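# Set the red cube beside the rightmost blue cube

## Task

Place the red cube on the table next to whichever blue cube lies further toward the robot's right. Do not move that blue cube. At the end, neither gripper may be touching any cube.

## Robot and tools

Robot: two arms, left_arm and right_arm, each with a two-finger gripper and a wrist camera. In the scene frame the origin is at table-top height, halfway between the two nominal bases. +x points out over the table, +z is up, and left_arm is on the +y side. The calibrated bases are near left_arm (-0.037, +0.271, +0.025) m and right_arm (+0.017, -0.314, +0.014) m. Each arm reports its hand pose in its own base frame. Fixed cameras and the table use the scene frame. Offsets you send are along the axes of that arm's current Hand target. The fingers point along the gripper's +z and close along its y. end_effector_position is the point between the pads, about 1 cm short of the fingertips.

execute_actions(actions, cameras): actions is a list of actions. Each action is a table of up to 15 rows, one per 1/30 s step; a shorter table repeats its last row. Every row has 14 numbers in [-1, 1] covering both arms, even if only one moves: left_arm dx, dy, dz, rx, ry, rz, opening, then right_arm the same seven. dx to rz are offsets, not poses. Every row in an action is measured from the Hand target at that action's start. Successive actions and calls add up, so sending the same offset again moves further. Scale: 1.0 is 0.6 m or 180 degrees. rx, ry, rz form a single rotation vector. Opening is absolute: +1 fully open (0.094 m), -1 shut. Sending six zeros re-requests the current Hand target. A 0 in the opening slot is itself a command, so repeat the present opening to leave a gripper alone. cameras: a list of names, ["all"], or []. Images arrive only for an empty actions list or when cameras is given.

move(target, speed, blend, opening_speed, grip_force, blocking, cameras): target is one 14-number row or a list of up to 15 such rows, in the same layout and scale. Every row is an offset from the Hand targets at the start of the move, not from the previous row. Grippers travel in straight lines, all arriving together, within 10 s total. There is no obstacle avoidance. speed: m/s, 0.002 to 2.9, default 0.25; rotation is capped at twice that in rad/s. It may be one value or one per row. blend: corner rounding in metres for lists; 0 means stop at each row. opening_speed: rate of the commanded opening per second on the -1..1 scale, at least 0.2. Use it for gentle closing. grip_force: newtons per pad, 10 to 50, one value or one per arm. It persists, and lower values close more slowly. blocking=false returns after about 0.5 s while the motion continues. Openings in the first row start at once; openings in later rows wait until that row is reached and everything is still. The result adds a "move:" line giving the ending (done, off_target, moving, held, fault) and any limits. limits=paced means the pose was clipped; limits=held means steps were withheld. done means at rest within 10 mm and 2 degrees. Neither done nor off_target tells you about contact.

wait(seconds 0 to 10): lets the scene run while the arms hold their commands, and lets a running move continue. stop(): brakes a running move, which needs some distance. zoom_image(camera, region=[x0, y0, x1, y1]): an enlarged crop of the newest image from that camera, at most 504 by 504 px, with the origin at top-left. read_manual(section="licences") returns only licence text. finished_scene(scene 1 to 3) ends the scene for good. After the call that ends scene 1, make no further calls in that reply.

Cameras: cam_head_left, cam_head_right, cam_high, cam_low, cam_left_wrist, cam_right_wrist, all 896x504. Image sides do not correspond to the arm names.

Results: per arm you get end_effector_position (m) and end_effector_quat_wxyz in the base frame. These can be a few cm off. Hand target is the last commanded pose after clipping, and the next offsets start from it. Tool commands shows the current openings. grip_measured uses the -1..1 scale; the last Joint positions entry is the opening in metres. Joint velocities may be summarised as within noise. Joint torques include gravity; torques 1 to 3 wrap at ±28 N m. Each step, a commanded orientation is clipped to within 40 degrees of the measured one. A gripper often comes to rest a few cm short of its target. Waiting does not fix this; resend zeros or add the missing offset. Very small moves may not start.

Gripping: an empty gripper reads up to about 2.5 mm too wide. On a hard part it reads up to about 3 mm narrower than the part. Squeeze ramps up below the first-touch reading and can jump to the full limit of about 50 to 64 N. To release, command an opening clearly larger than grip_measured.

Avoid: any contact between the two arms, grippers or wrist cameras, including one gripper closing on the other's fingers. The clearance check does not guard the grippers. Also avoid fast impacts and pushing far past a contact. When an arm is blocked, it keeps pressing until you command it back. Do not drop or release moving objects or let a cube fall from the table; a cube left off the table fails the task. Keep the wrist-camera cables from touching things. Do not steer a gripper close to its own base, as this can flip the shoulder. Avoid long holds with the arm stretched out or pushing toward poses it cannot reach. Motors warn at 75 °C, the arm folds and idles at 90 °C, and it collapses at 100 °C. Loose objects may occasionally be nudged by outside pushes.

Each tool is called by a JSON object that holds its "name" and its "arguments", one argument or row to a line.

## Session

{"name": "execute_actions", "arguments": {
  "actions": []
}}

Scene clock: 0.00 s.
left_arm: end_effector_position=(+0.4000, +0.0158, +0.0883) grip_measured=+1.000 end_effector_quat_wxyz=(+0.563, -0.031, +0.826, -0.022) | right_arm: end_effector_position=(+0.3990, -0.0151, +0.1137) grip_measured=+1.000 end_effector_quat_wxyz=(+0.591, +0.032, +0.805, -0.051)
Joint positions: left_arm=[0.065 1.559 0.387 0.796 0.061 -0.053 0.094] | right_arm=[0.024 1.492 0.378 0.809 0.144 -0.001 0.094]
Joint velocities: within noise
Joint torques (N m): no reading
Heat: left arm: 27 °C; right arm: 23 °C.
Hand target: left_arm +0.4010, +0.0159, +0.0908; +0.564, -0.031, +0.825, -0.022 | right_arm +0.3988, -0.0152, +0.1130; +0.588, +0.032, +0.807, -0.051
Tool commands: left_gripper/opening=+1.0 right_gripper/opening=+1.0
camera_calibration:
cam_left_wrist: T_world_to_cam=[[0.0894084, -0.995924, -0.0119062, -0.00456947], [-0.622701, -0.0465649, -0.781073, 0.351332], [0.777335, 0.0772485, -0.624326, -0.153511], [0, 0, 0, 1]] pos_world=[0.338513, 0.0236674, 0.178521]
cam_right_wrist: T_world_to_cam=[[-0.07533, -0.996968, 0.0195224, 0.0188381], [-0.562486, 0.0263188, -0.826388, 0.350152], [0.823368, -0.0732329, -0.562763, -0.161538], [0, 0, 0, 1]] pos_world=[0.33138, -0.00226457, 0.198086]

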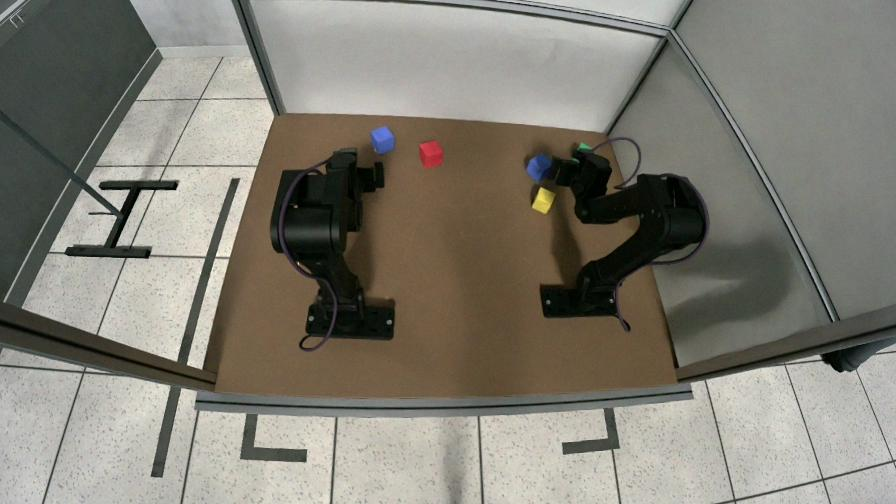

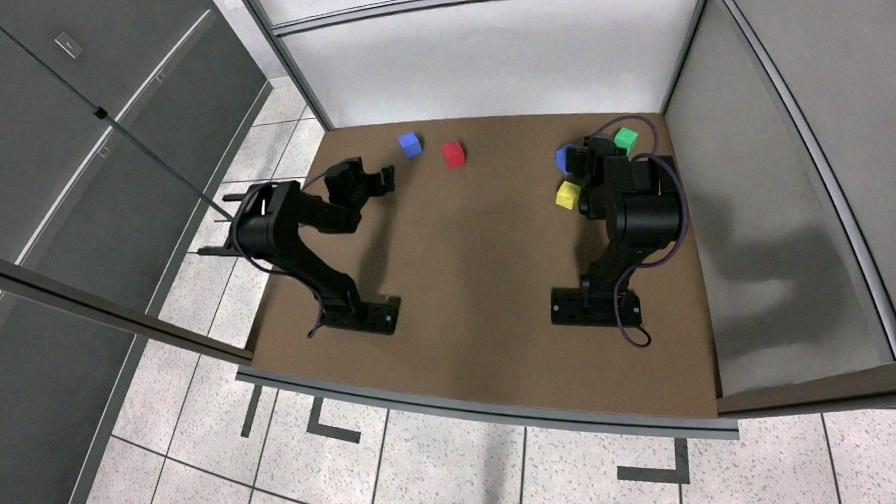

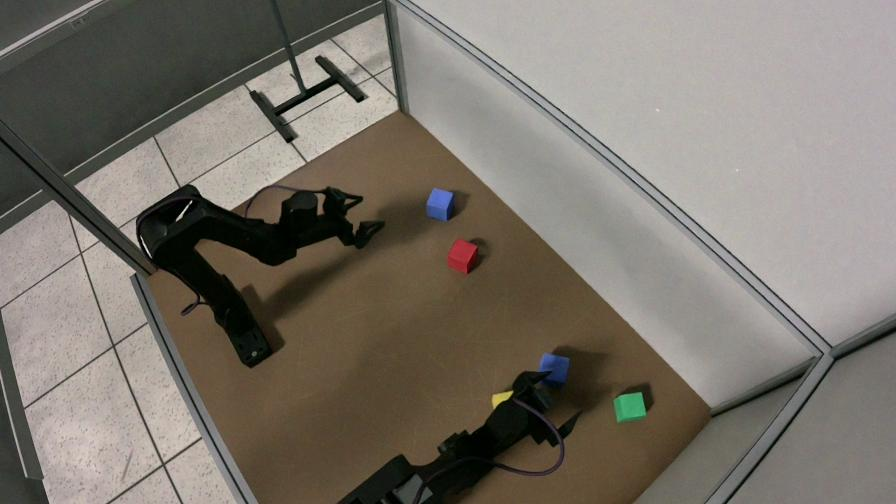

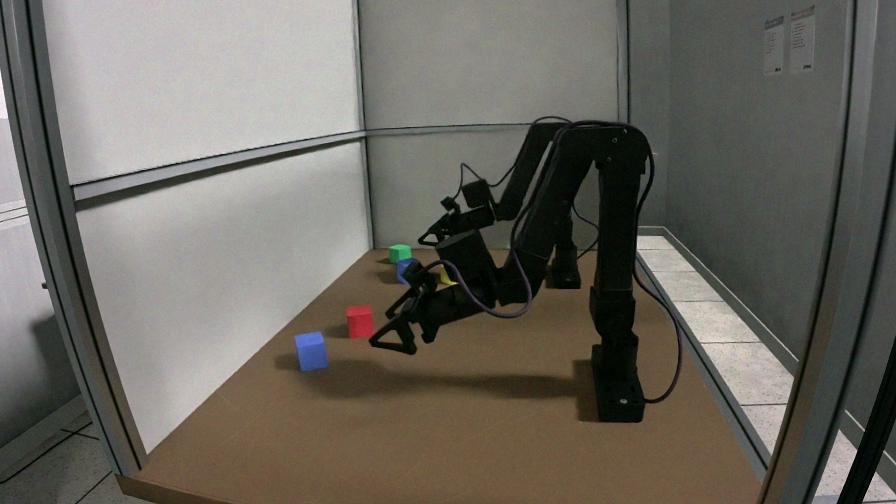

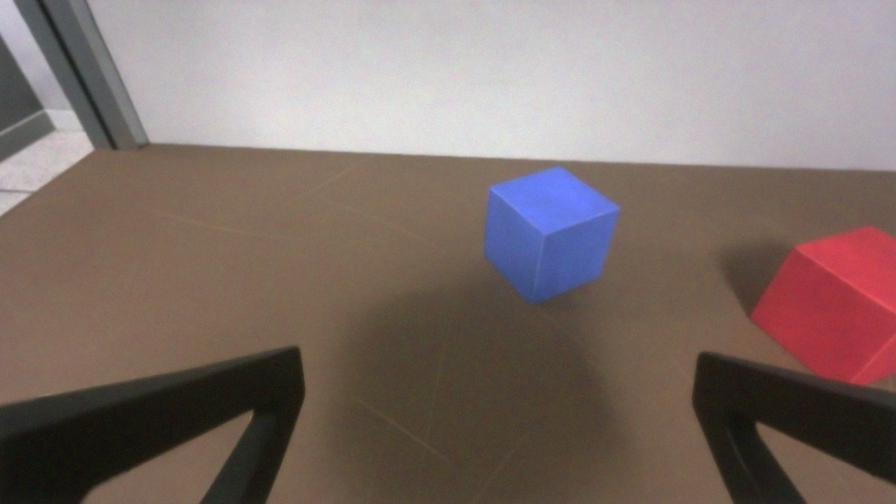

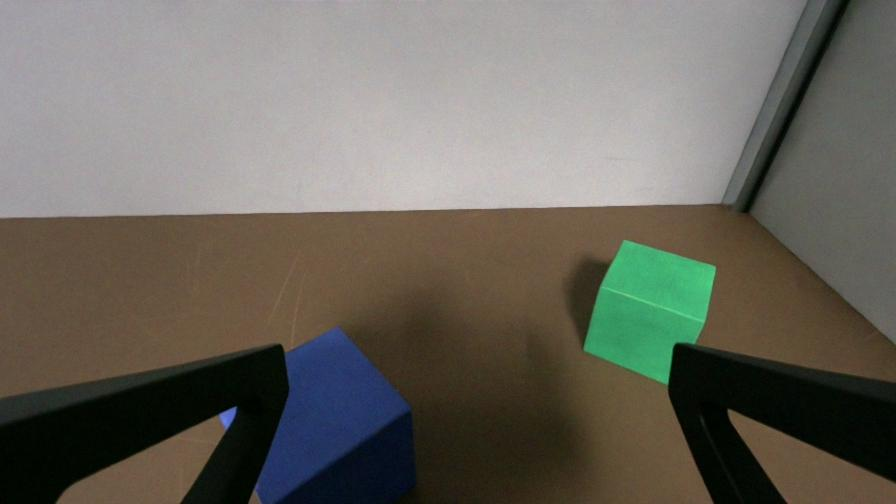

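{"name": "move", "arguments": {
  "target": [0,0,0,0,0,0,1,-0.0057,0.623,-0.0025,-0.21,0.191,-0.1376,1],
  "speed": 0.4,
  "cameras": ["cam_right_wrist","cam_head_left","cam_high"]
}}

Scene clock: 50.20 s.
left_arm: end_effector_position=(+0.4000, +0.0158, +0.0883) grip_measured=+1.000 end_effector_quat_wxyz=(+0.563, -0.031, +0.826, -0.022) | right_arm: end_effector_position=(+0.4375, +0.3548, +0.1051) grip_measured=+1.000 end_effector_quat_wxyz=(+0.292, -0.307, +0.900, +0.098)
Joint positions: left_arm=[0.065 1.559 0.387 0.796 0.061 -0.053 0.094] | right_arm=[0.686 2.157 1.796 -0.583 0.02 0.023 0.094]
Joint torques (N m): left_arm=[0.06 -6.02 5.09 1.82 0 0.02] | right_arm=[-0.53 -10.78 8.85 0.94 -0.07 -0.09]
Heat: left arm: 29 °C; right arm: 29 °C.
Hand target: left_arm +0.4010, +0.0159, +0.0908; +0.564, -0.031, +0.825, -0.022 | right_arm +0.4405, +0.3560, +0.1001; +0.285, -0.310, +0.902, +0.098
Off the commanded pose: left_arm 0.003 m, 0 deg | right_arm 0.006 m, 1 deg.
move: done
camera_calibration:
cam_right_wrist: T_world_to_cam=[[0.621274, -0.782653, -0.0383772, 0.0160361], [-0.748144, -0.577891, -0.326073, 0.59793], [0.233024, 0.231292, -0.944565, 0.0193146], [0, 0, 0, 1]] pos_world=[0.432874, 0.353621, 0.213828]
Images, in order (width x height): cam_head_left 896x504, cam_high 896x504, cam_right_wrist 896x504.

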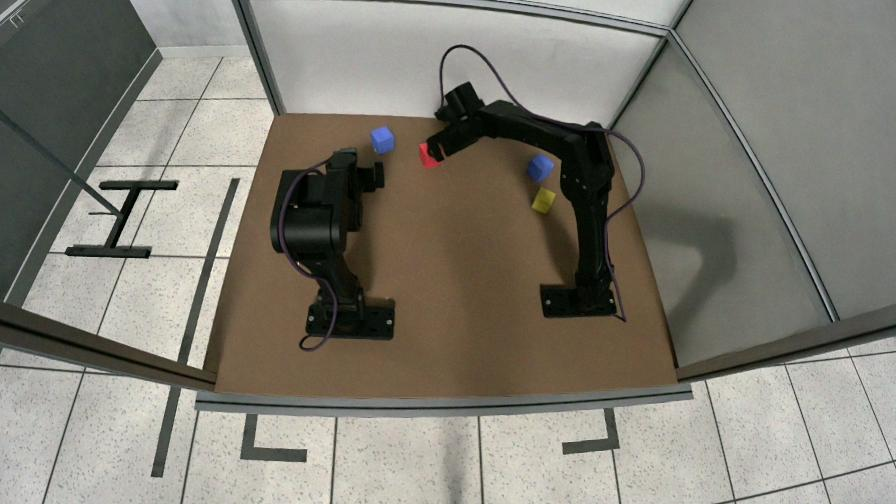

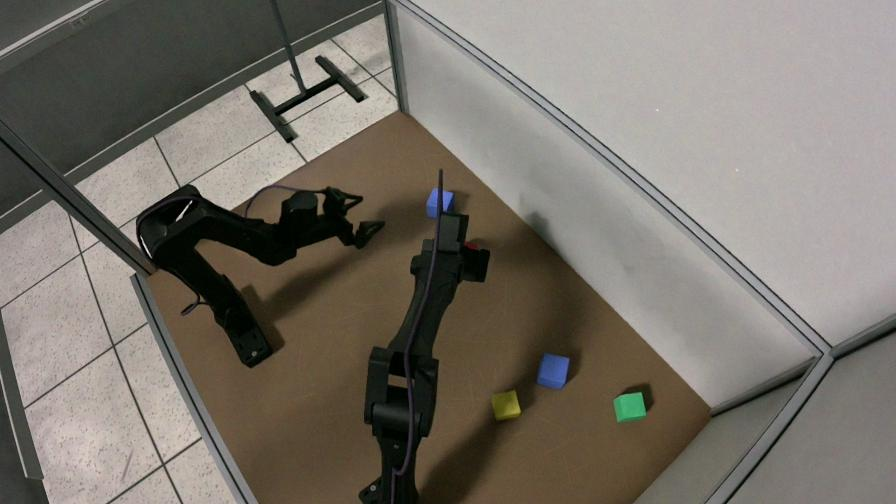

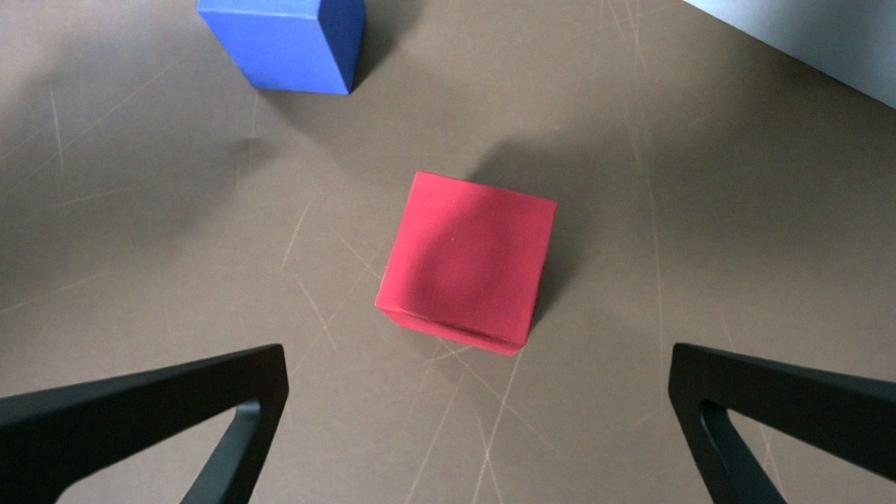

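{"name": "move", "arguments": {
  "target": [
    [0,0,0,0,0,0,1,0.005,0,0.05,0.043,0,0.0614,1],
    [0,0,0,0,0,0,1,0.0142,0,0.1805,0.043,0,0.0614,1],
    [0,0,0,0,0,0,1,0.0142,0,0.1805,0.043,0,0.0614,-0.2],
    [0,0,0,0,0,0,1,-0.0815,0,0.044,0.043,0,0.0614,-0.2]
  ],
  "opening_speed": 2,
  "blend": [0.01,0,0,0],
  "cameras": ["cam_right_wrist","cam_head_right"]
}}

Scene clock: 66.40 s.
left_arm: end_effector_position=(+0.4000, +0.0158, +0.0883) grip_measured=+1.000 end_effector_quat_wxyz=(+0.563, -0.031, +0.826, -0.022) | right_arm: end_effector_position=(+0.4788, +0.3897, +0.0990) grip_measured=+0.106 end_effector_quat_wxyz=(+0.287, -0.219, +0.931, +0.061)
Joint positions: left_arm=[0.065 1.559 0.387 0.796 0.061 -0.053 0.094] | right_arm=[0.728 2.498 2.378 -0.875 0.159 0.218 0.052]
Joint torques (N m): left_arm=[0.06 -6.01 5.09 1.82 0 0.02] | right_arm=[-0.28 -14.61 9.28 0.97 0.16 0.28]
Heat: left arm: 29 °C; right arm: 30 °C.
Hand target: left_arm +0.4010, +0.0159, +0.0908; +0.564, -0.031, +0.825, -0.022 | right_arm +0.4841, +0.3899, +0.1066; +0.294, -0.202, +0.932, +0.064
Off the commanded pose: left_arm 0.003 m, 0 deg | right_arm 0.009 m, 2 deg.
move: done; target 3's new opening was sent with right_arm's hand 0.012 m and 2 deg from that target
camera_calibration:
cam_right_wrist: T_world_to_cam=[[0.455248, -0.889866, -0.0298035, 0.137724], [-0.854425, -0.427213, -0.295713, 0.636184], [0.250413, 0.160088, -0.954812, 0.0163315], [0, 0, 0, 1]] pos_world=[0.476783, 0.391728, 0.207826]
Images, in order (width x height): cam_head_right 896x504, cam_right_wrist 896x504.

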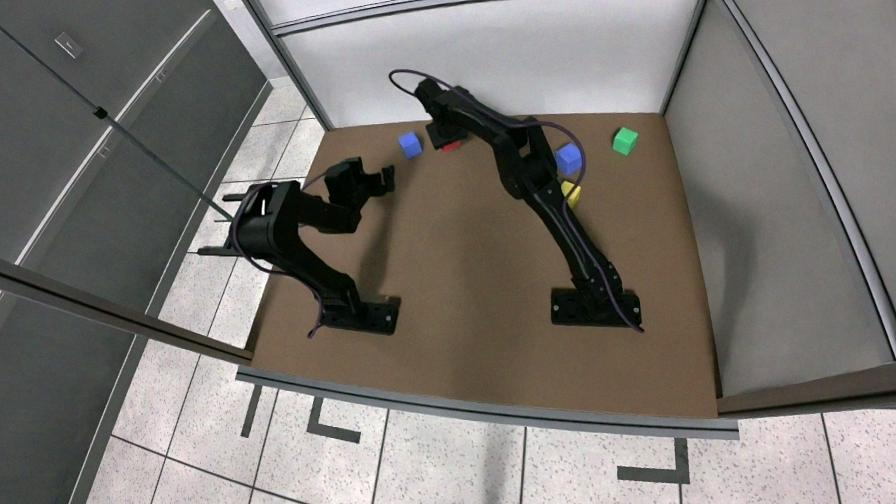

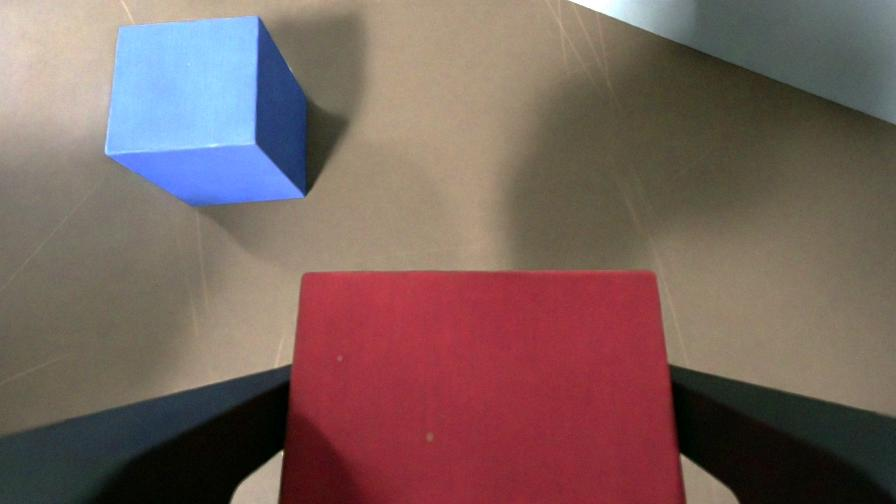

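{"name": "move", "arguments": {
  "target": [0,0,0,0,0,0,1,0.259,-0.293,-0.1917,0.2535,0,0.3618,-0.2],
  "speed": 0.5,
  "cameras": ["cam_right_wrist","cam_high"]
}}

Scene clock: 81.27 s.
left_arm: end_effector_position=(+0.4000, +0.0158, +0.0883) grip_measured=+1.000 end_effector_quat_wxyz=(+0.563, -0.031, +0.826, -0.022) | right_arm: end_effector_position=(+0.3825, +0.1550, +0.0994) grip_measured=+0.106 end_effector_quat_wxyz=(+0.254, +0.437, +0.852, -0.138)
Joint positions: left_arm=[0.065 1.559 0.387 0.796 0.061 -0.053 0.094] | right_arm=[0.627 2.104 1.759 -1.245 0.586 1.58 0.052]
Joint torques (N m): left_arm=[0.08 -6.01 5.09 1.82 -0.01 0.02] | right_arm=[0.06 -14.24 5.39 -0.21 0.52 0.12]
Heat: left arm: 30 °C; right arm: 33 °C.
Hand target: left_arm +0.4010, +0.0159, +0.0908; +0.564, -0.031, +0.825, -0.022 | right_arm +0.3809, +0.1500, +0.1117; +0.267, +0.441, +0.846, -0.139
Off the commanded pose: left_arm 0.003 m, 0 deg | right_arm 0.013 m, 2 deg.
move: off_target (right_arm)
camera_calibration:
cam_right_wrist: T_world_to_cam=[[-0.806034, -0.59118, -0.0285506, 0.408796], [-0.559793, 0.777128, -0.287582, 0.153631], [0.1922, -0.215818, -0.95733, 0.159166], [0, 0, 0, 1]] pos_world=[0.384914, 0.156632, 0.208227]
Images, in order (width x height): cam_high 896x504, cam_right_wrist 896x504.

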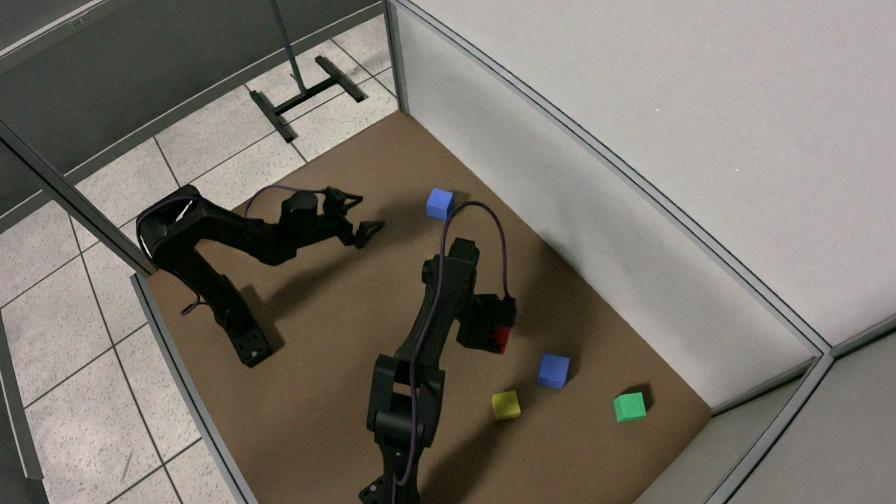

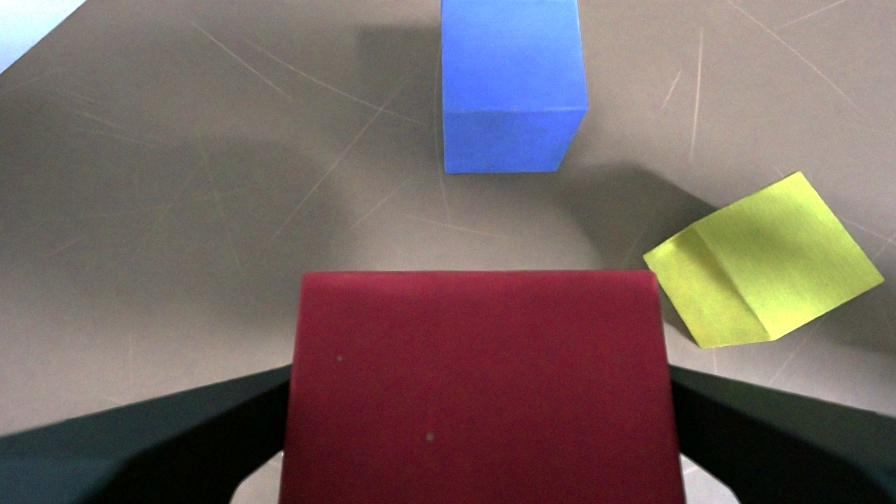

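{"name": "move", "arguments": {
  "target": [0,0,0,0,0,0,1,0.0073,-0.0297,0.178,0,0,0,-0.2],
  "speed": 0.2,
  "cameras": ["cam_right_wrist","cam_high","cam_low"]
}}

Scene clock: 101.00 s.
left_arm: end_effector_position=(+0.4000, +0.0158, +0.0883) grip_measured=+1.000 end_effector_quat_wxyz=(+0.563, -0.031, +0.826, -0.022) | right_arm: end_effector_position=(+0.4010, +0.0959, +0.0224) grip_measured=+0.106 end_effector_quat_wxyz=(+0.261, +0.446, +0.846, -0.133)
Joint positions: left_arm=[0.065 1.559 0.387 0.796 0.061 -0.053 0.094] | right_arm=[0.477 2.09 1.417 -0.804 0.588 1.418 0.052]
Joint torques (N m): left_arm=[0.06 -6.02 5.11 1.82 0 0.02] | right_arm=[-0.01 -11.6 3.9 0.26 0.44 -0.08]
Heat: left arm: 31 °C; right arm: 32 °C.
Hand target: left_arm +0.4010, +0.0159, +0.0908; +0.564, -0.031, +0.825, -0.022 | right_arm +0.3994, +0.0924, +0.0217; +0.267, +0.441, +0.846, -0.139
Off the commanded pose: left_arm 0.003 m, 0 deg | right_arm 0.004 m, 1 deg.
move: done
camera_calibration:
cam_right_wrist: T_world_to_cam=[[-0.814155, -0.578499, -0.0498993, 0.389142], [-0.541422, 0.787397, -0.294735, 0.179527], [0.209794, -0.212943, -0.954275, 0.0618423], [0, 0, 0, 1]] pos_world=[0.401048, 0.0969286, 0.131345]
Images, in order (width x height): cam_high 896x504, cam_low 896x504, cam_right_wrist 896x504.

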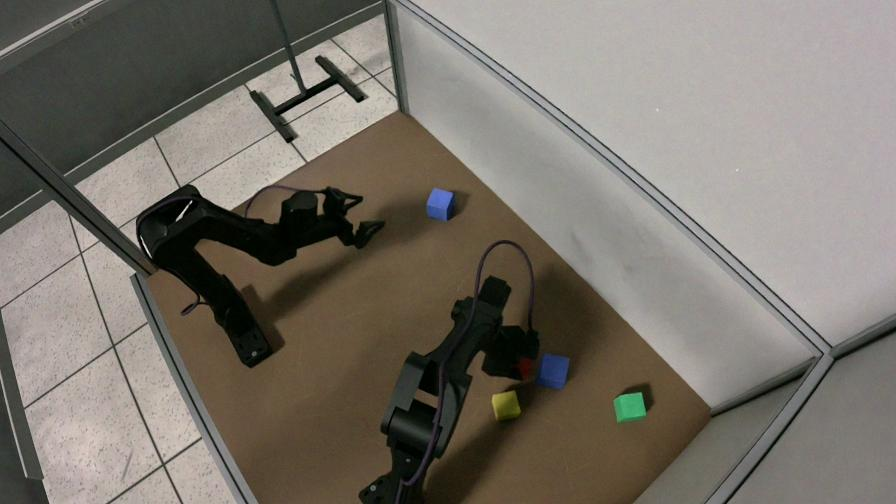

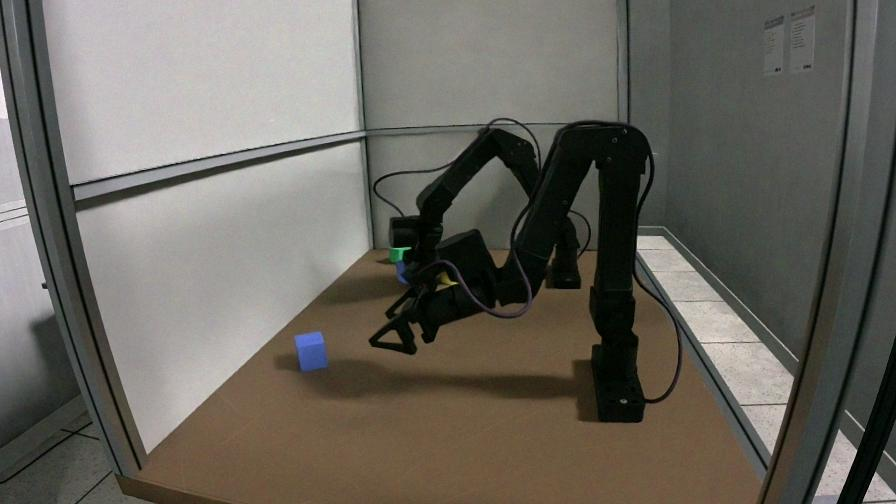

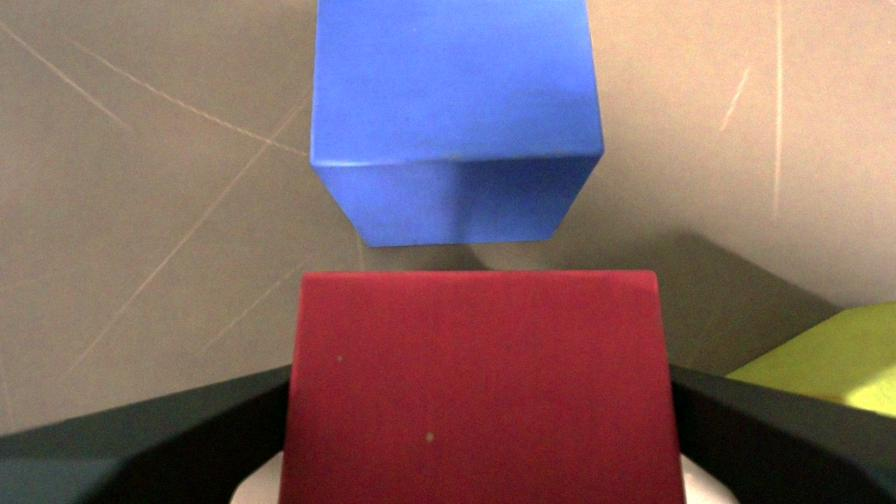

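{"name": "move", "arguments": {
  "target": [
    [0,0,0,0,0,0,1,0.0095,0,0.0137,0,0,0,-0.2],
    [0,0,0,0,0,0,1,0.0095,0,0.0137,0,0,0,0.42],
    [0,0,0,0,0,0,1,0.0095,0,-0.17,0,0,0,0.42]
  ],
  "opening_speed": 1.2,
  "speed": [0.05, 0.1, 0.2],
  "cameras": ["cam_right_wrist"]
}}

Scene clock: 116.20 s.
left_arm: end_effector_position=(+0.4000, +0.0158, +0.0883) grip_measured=+1.000 end_effector_quat_wxyz=(+0.563, -0.031, +0.826, -0.022) | right_arm: end_effector_position=(+0.3592, +0.1456, +0.0910) grip_measured=+0.418 end_effector_quat_wxyz=(+0.255, +0.434, +0.852, -0.143)
Joint positions: left_arm=[0.065 1.559 0.387 0.796 0.061 -0.053 0.094] | right_arm=[0.645 2.021 1.599 -1.187 0.592 1.599 0.067]
Joint torques (N m): left_arm=[0.06 -6.02 5.09 1.82 -0.01 0.02] | right_arm=[-0.14 -11.62 7.3 -0.25 0.44 0.1]
Heat: left arm: 31 °C; right arm: 34 °C.
Hand target: left_arm +0.4010, +0.0159, +0.0908; +0.564, -0.031, +0.825, -0.022 | right_arm +0.3632, +0.1443, +0.1019; +0.267, +0.441, +0.846, -0.139
Off the commanded pose: left_arm 0.003 m, 0 deg | right_arm 0.012 m, 2 deg.
move: off_target (right_arm)
camera_calibration:
cam_right_wrist: T_world_to_cam=[[-0.804549, -0.59356, -0.0196917, 0.383224], [-0.562929, 0.772757, -0.293185, 0.147721], [0.189239, -0.224796, -0.955853, 0.155737], [0, 0, 0, 1]] pos_world=[0.362008, 0.148323, 0.199718]
Images, in order (width x height): cam_right_wrist 896x504.

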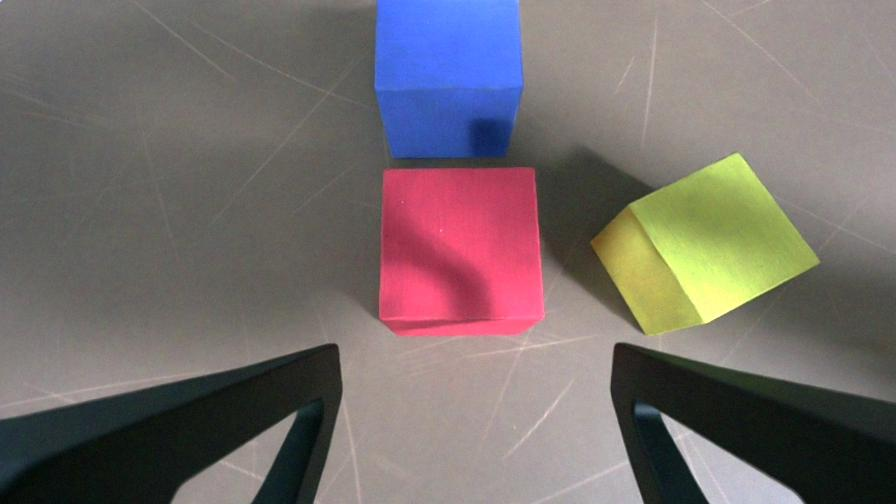

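{"name": "finished_scene", "arguments": {
  "scene": 3
}}

The scene is finished: the task was done.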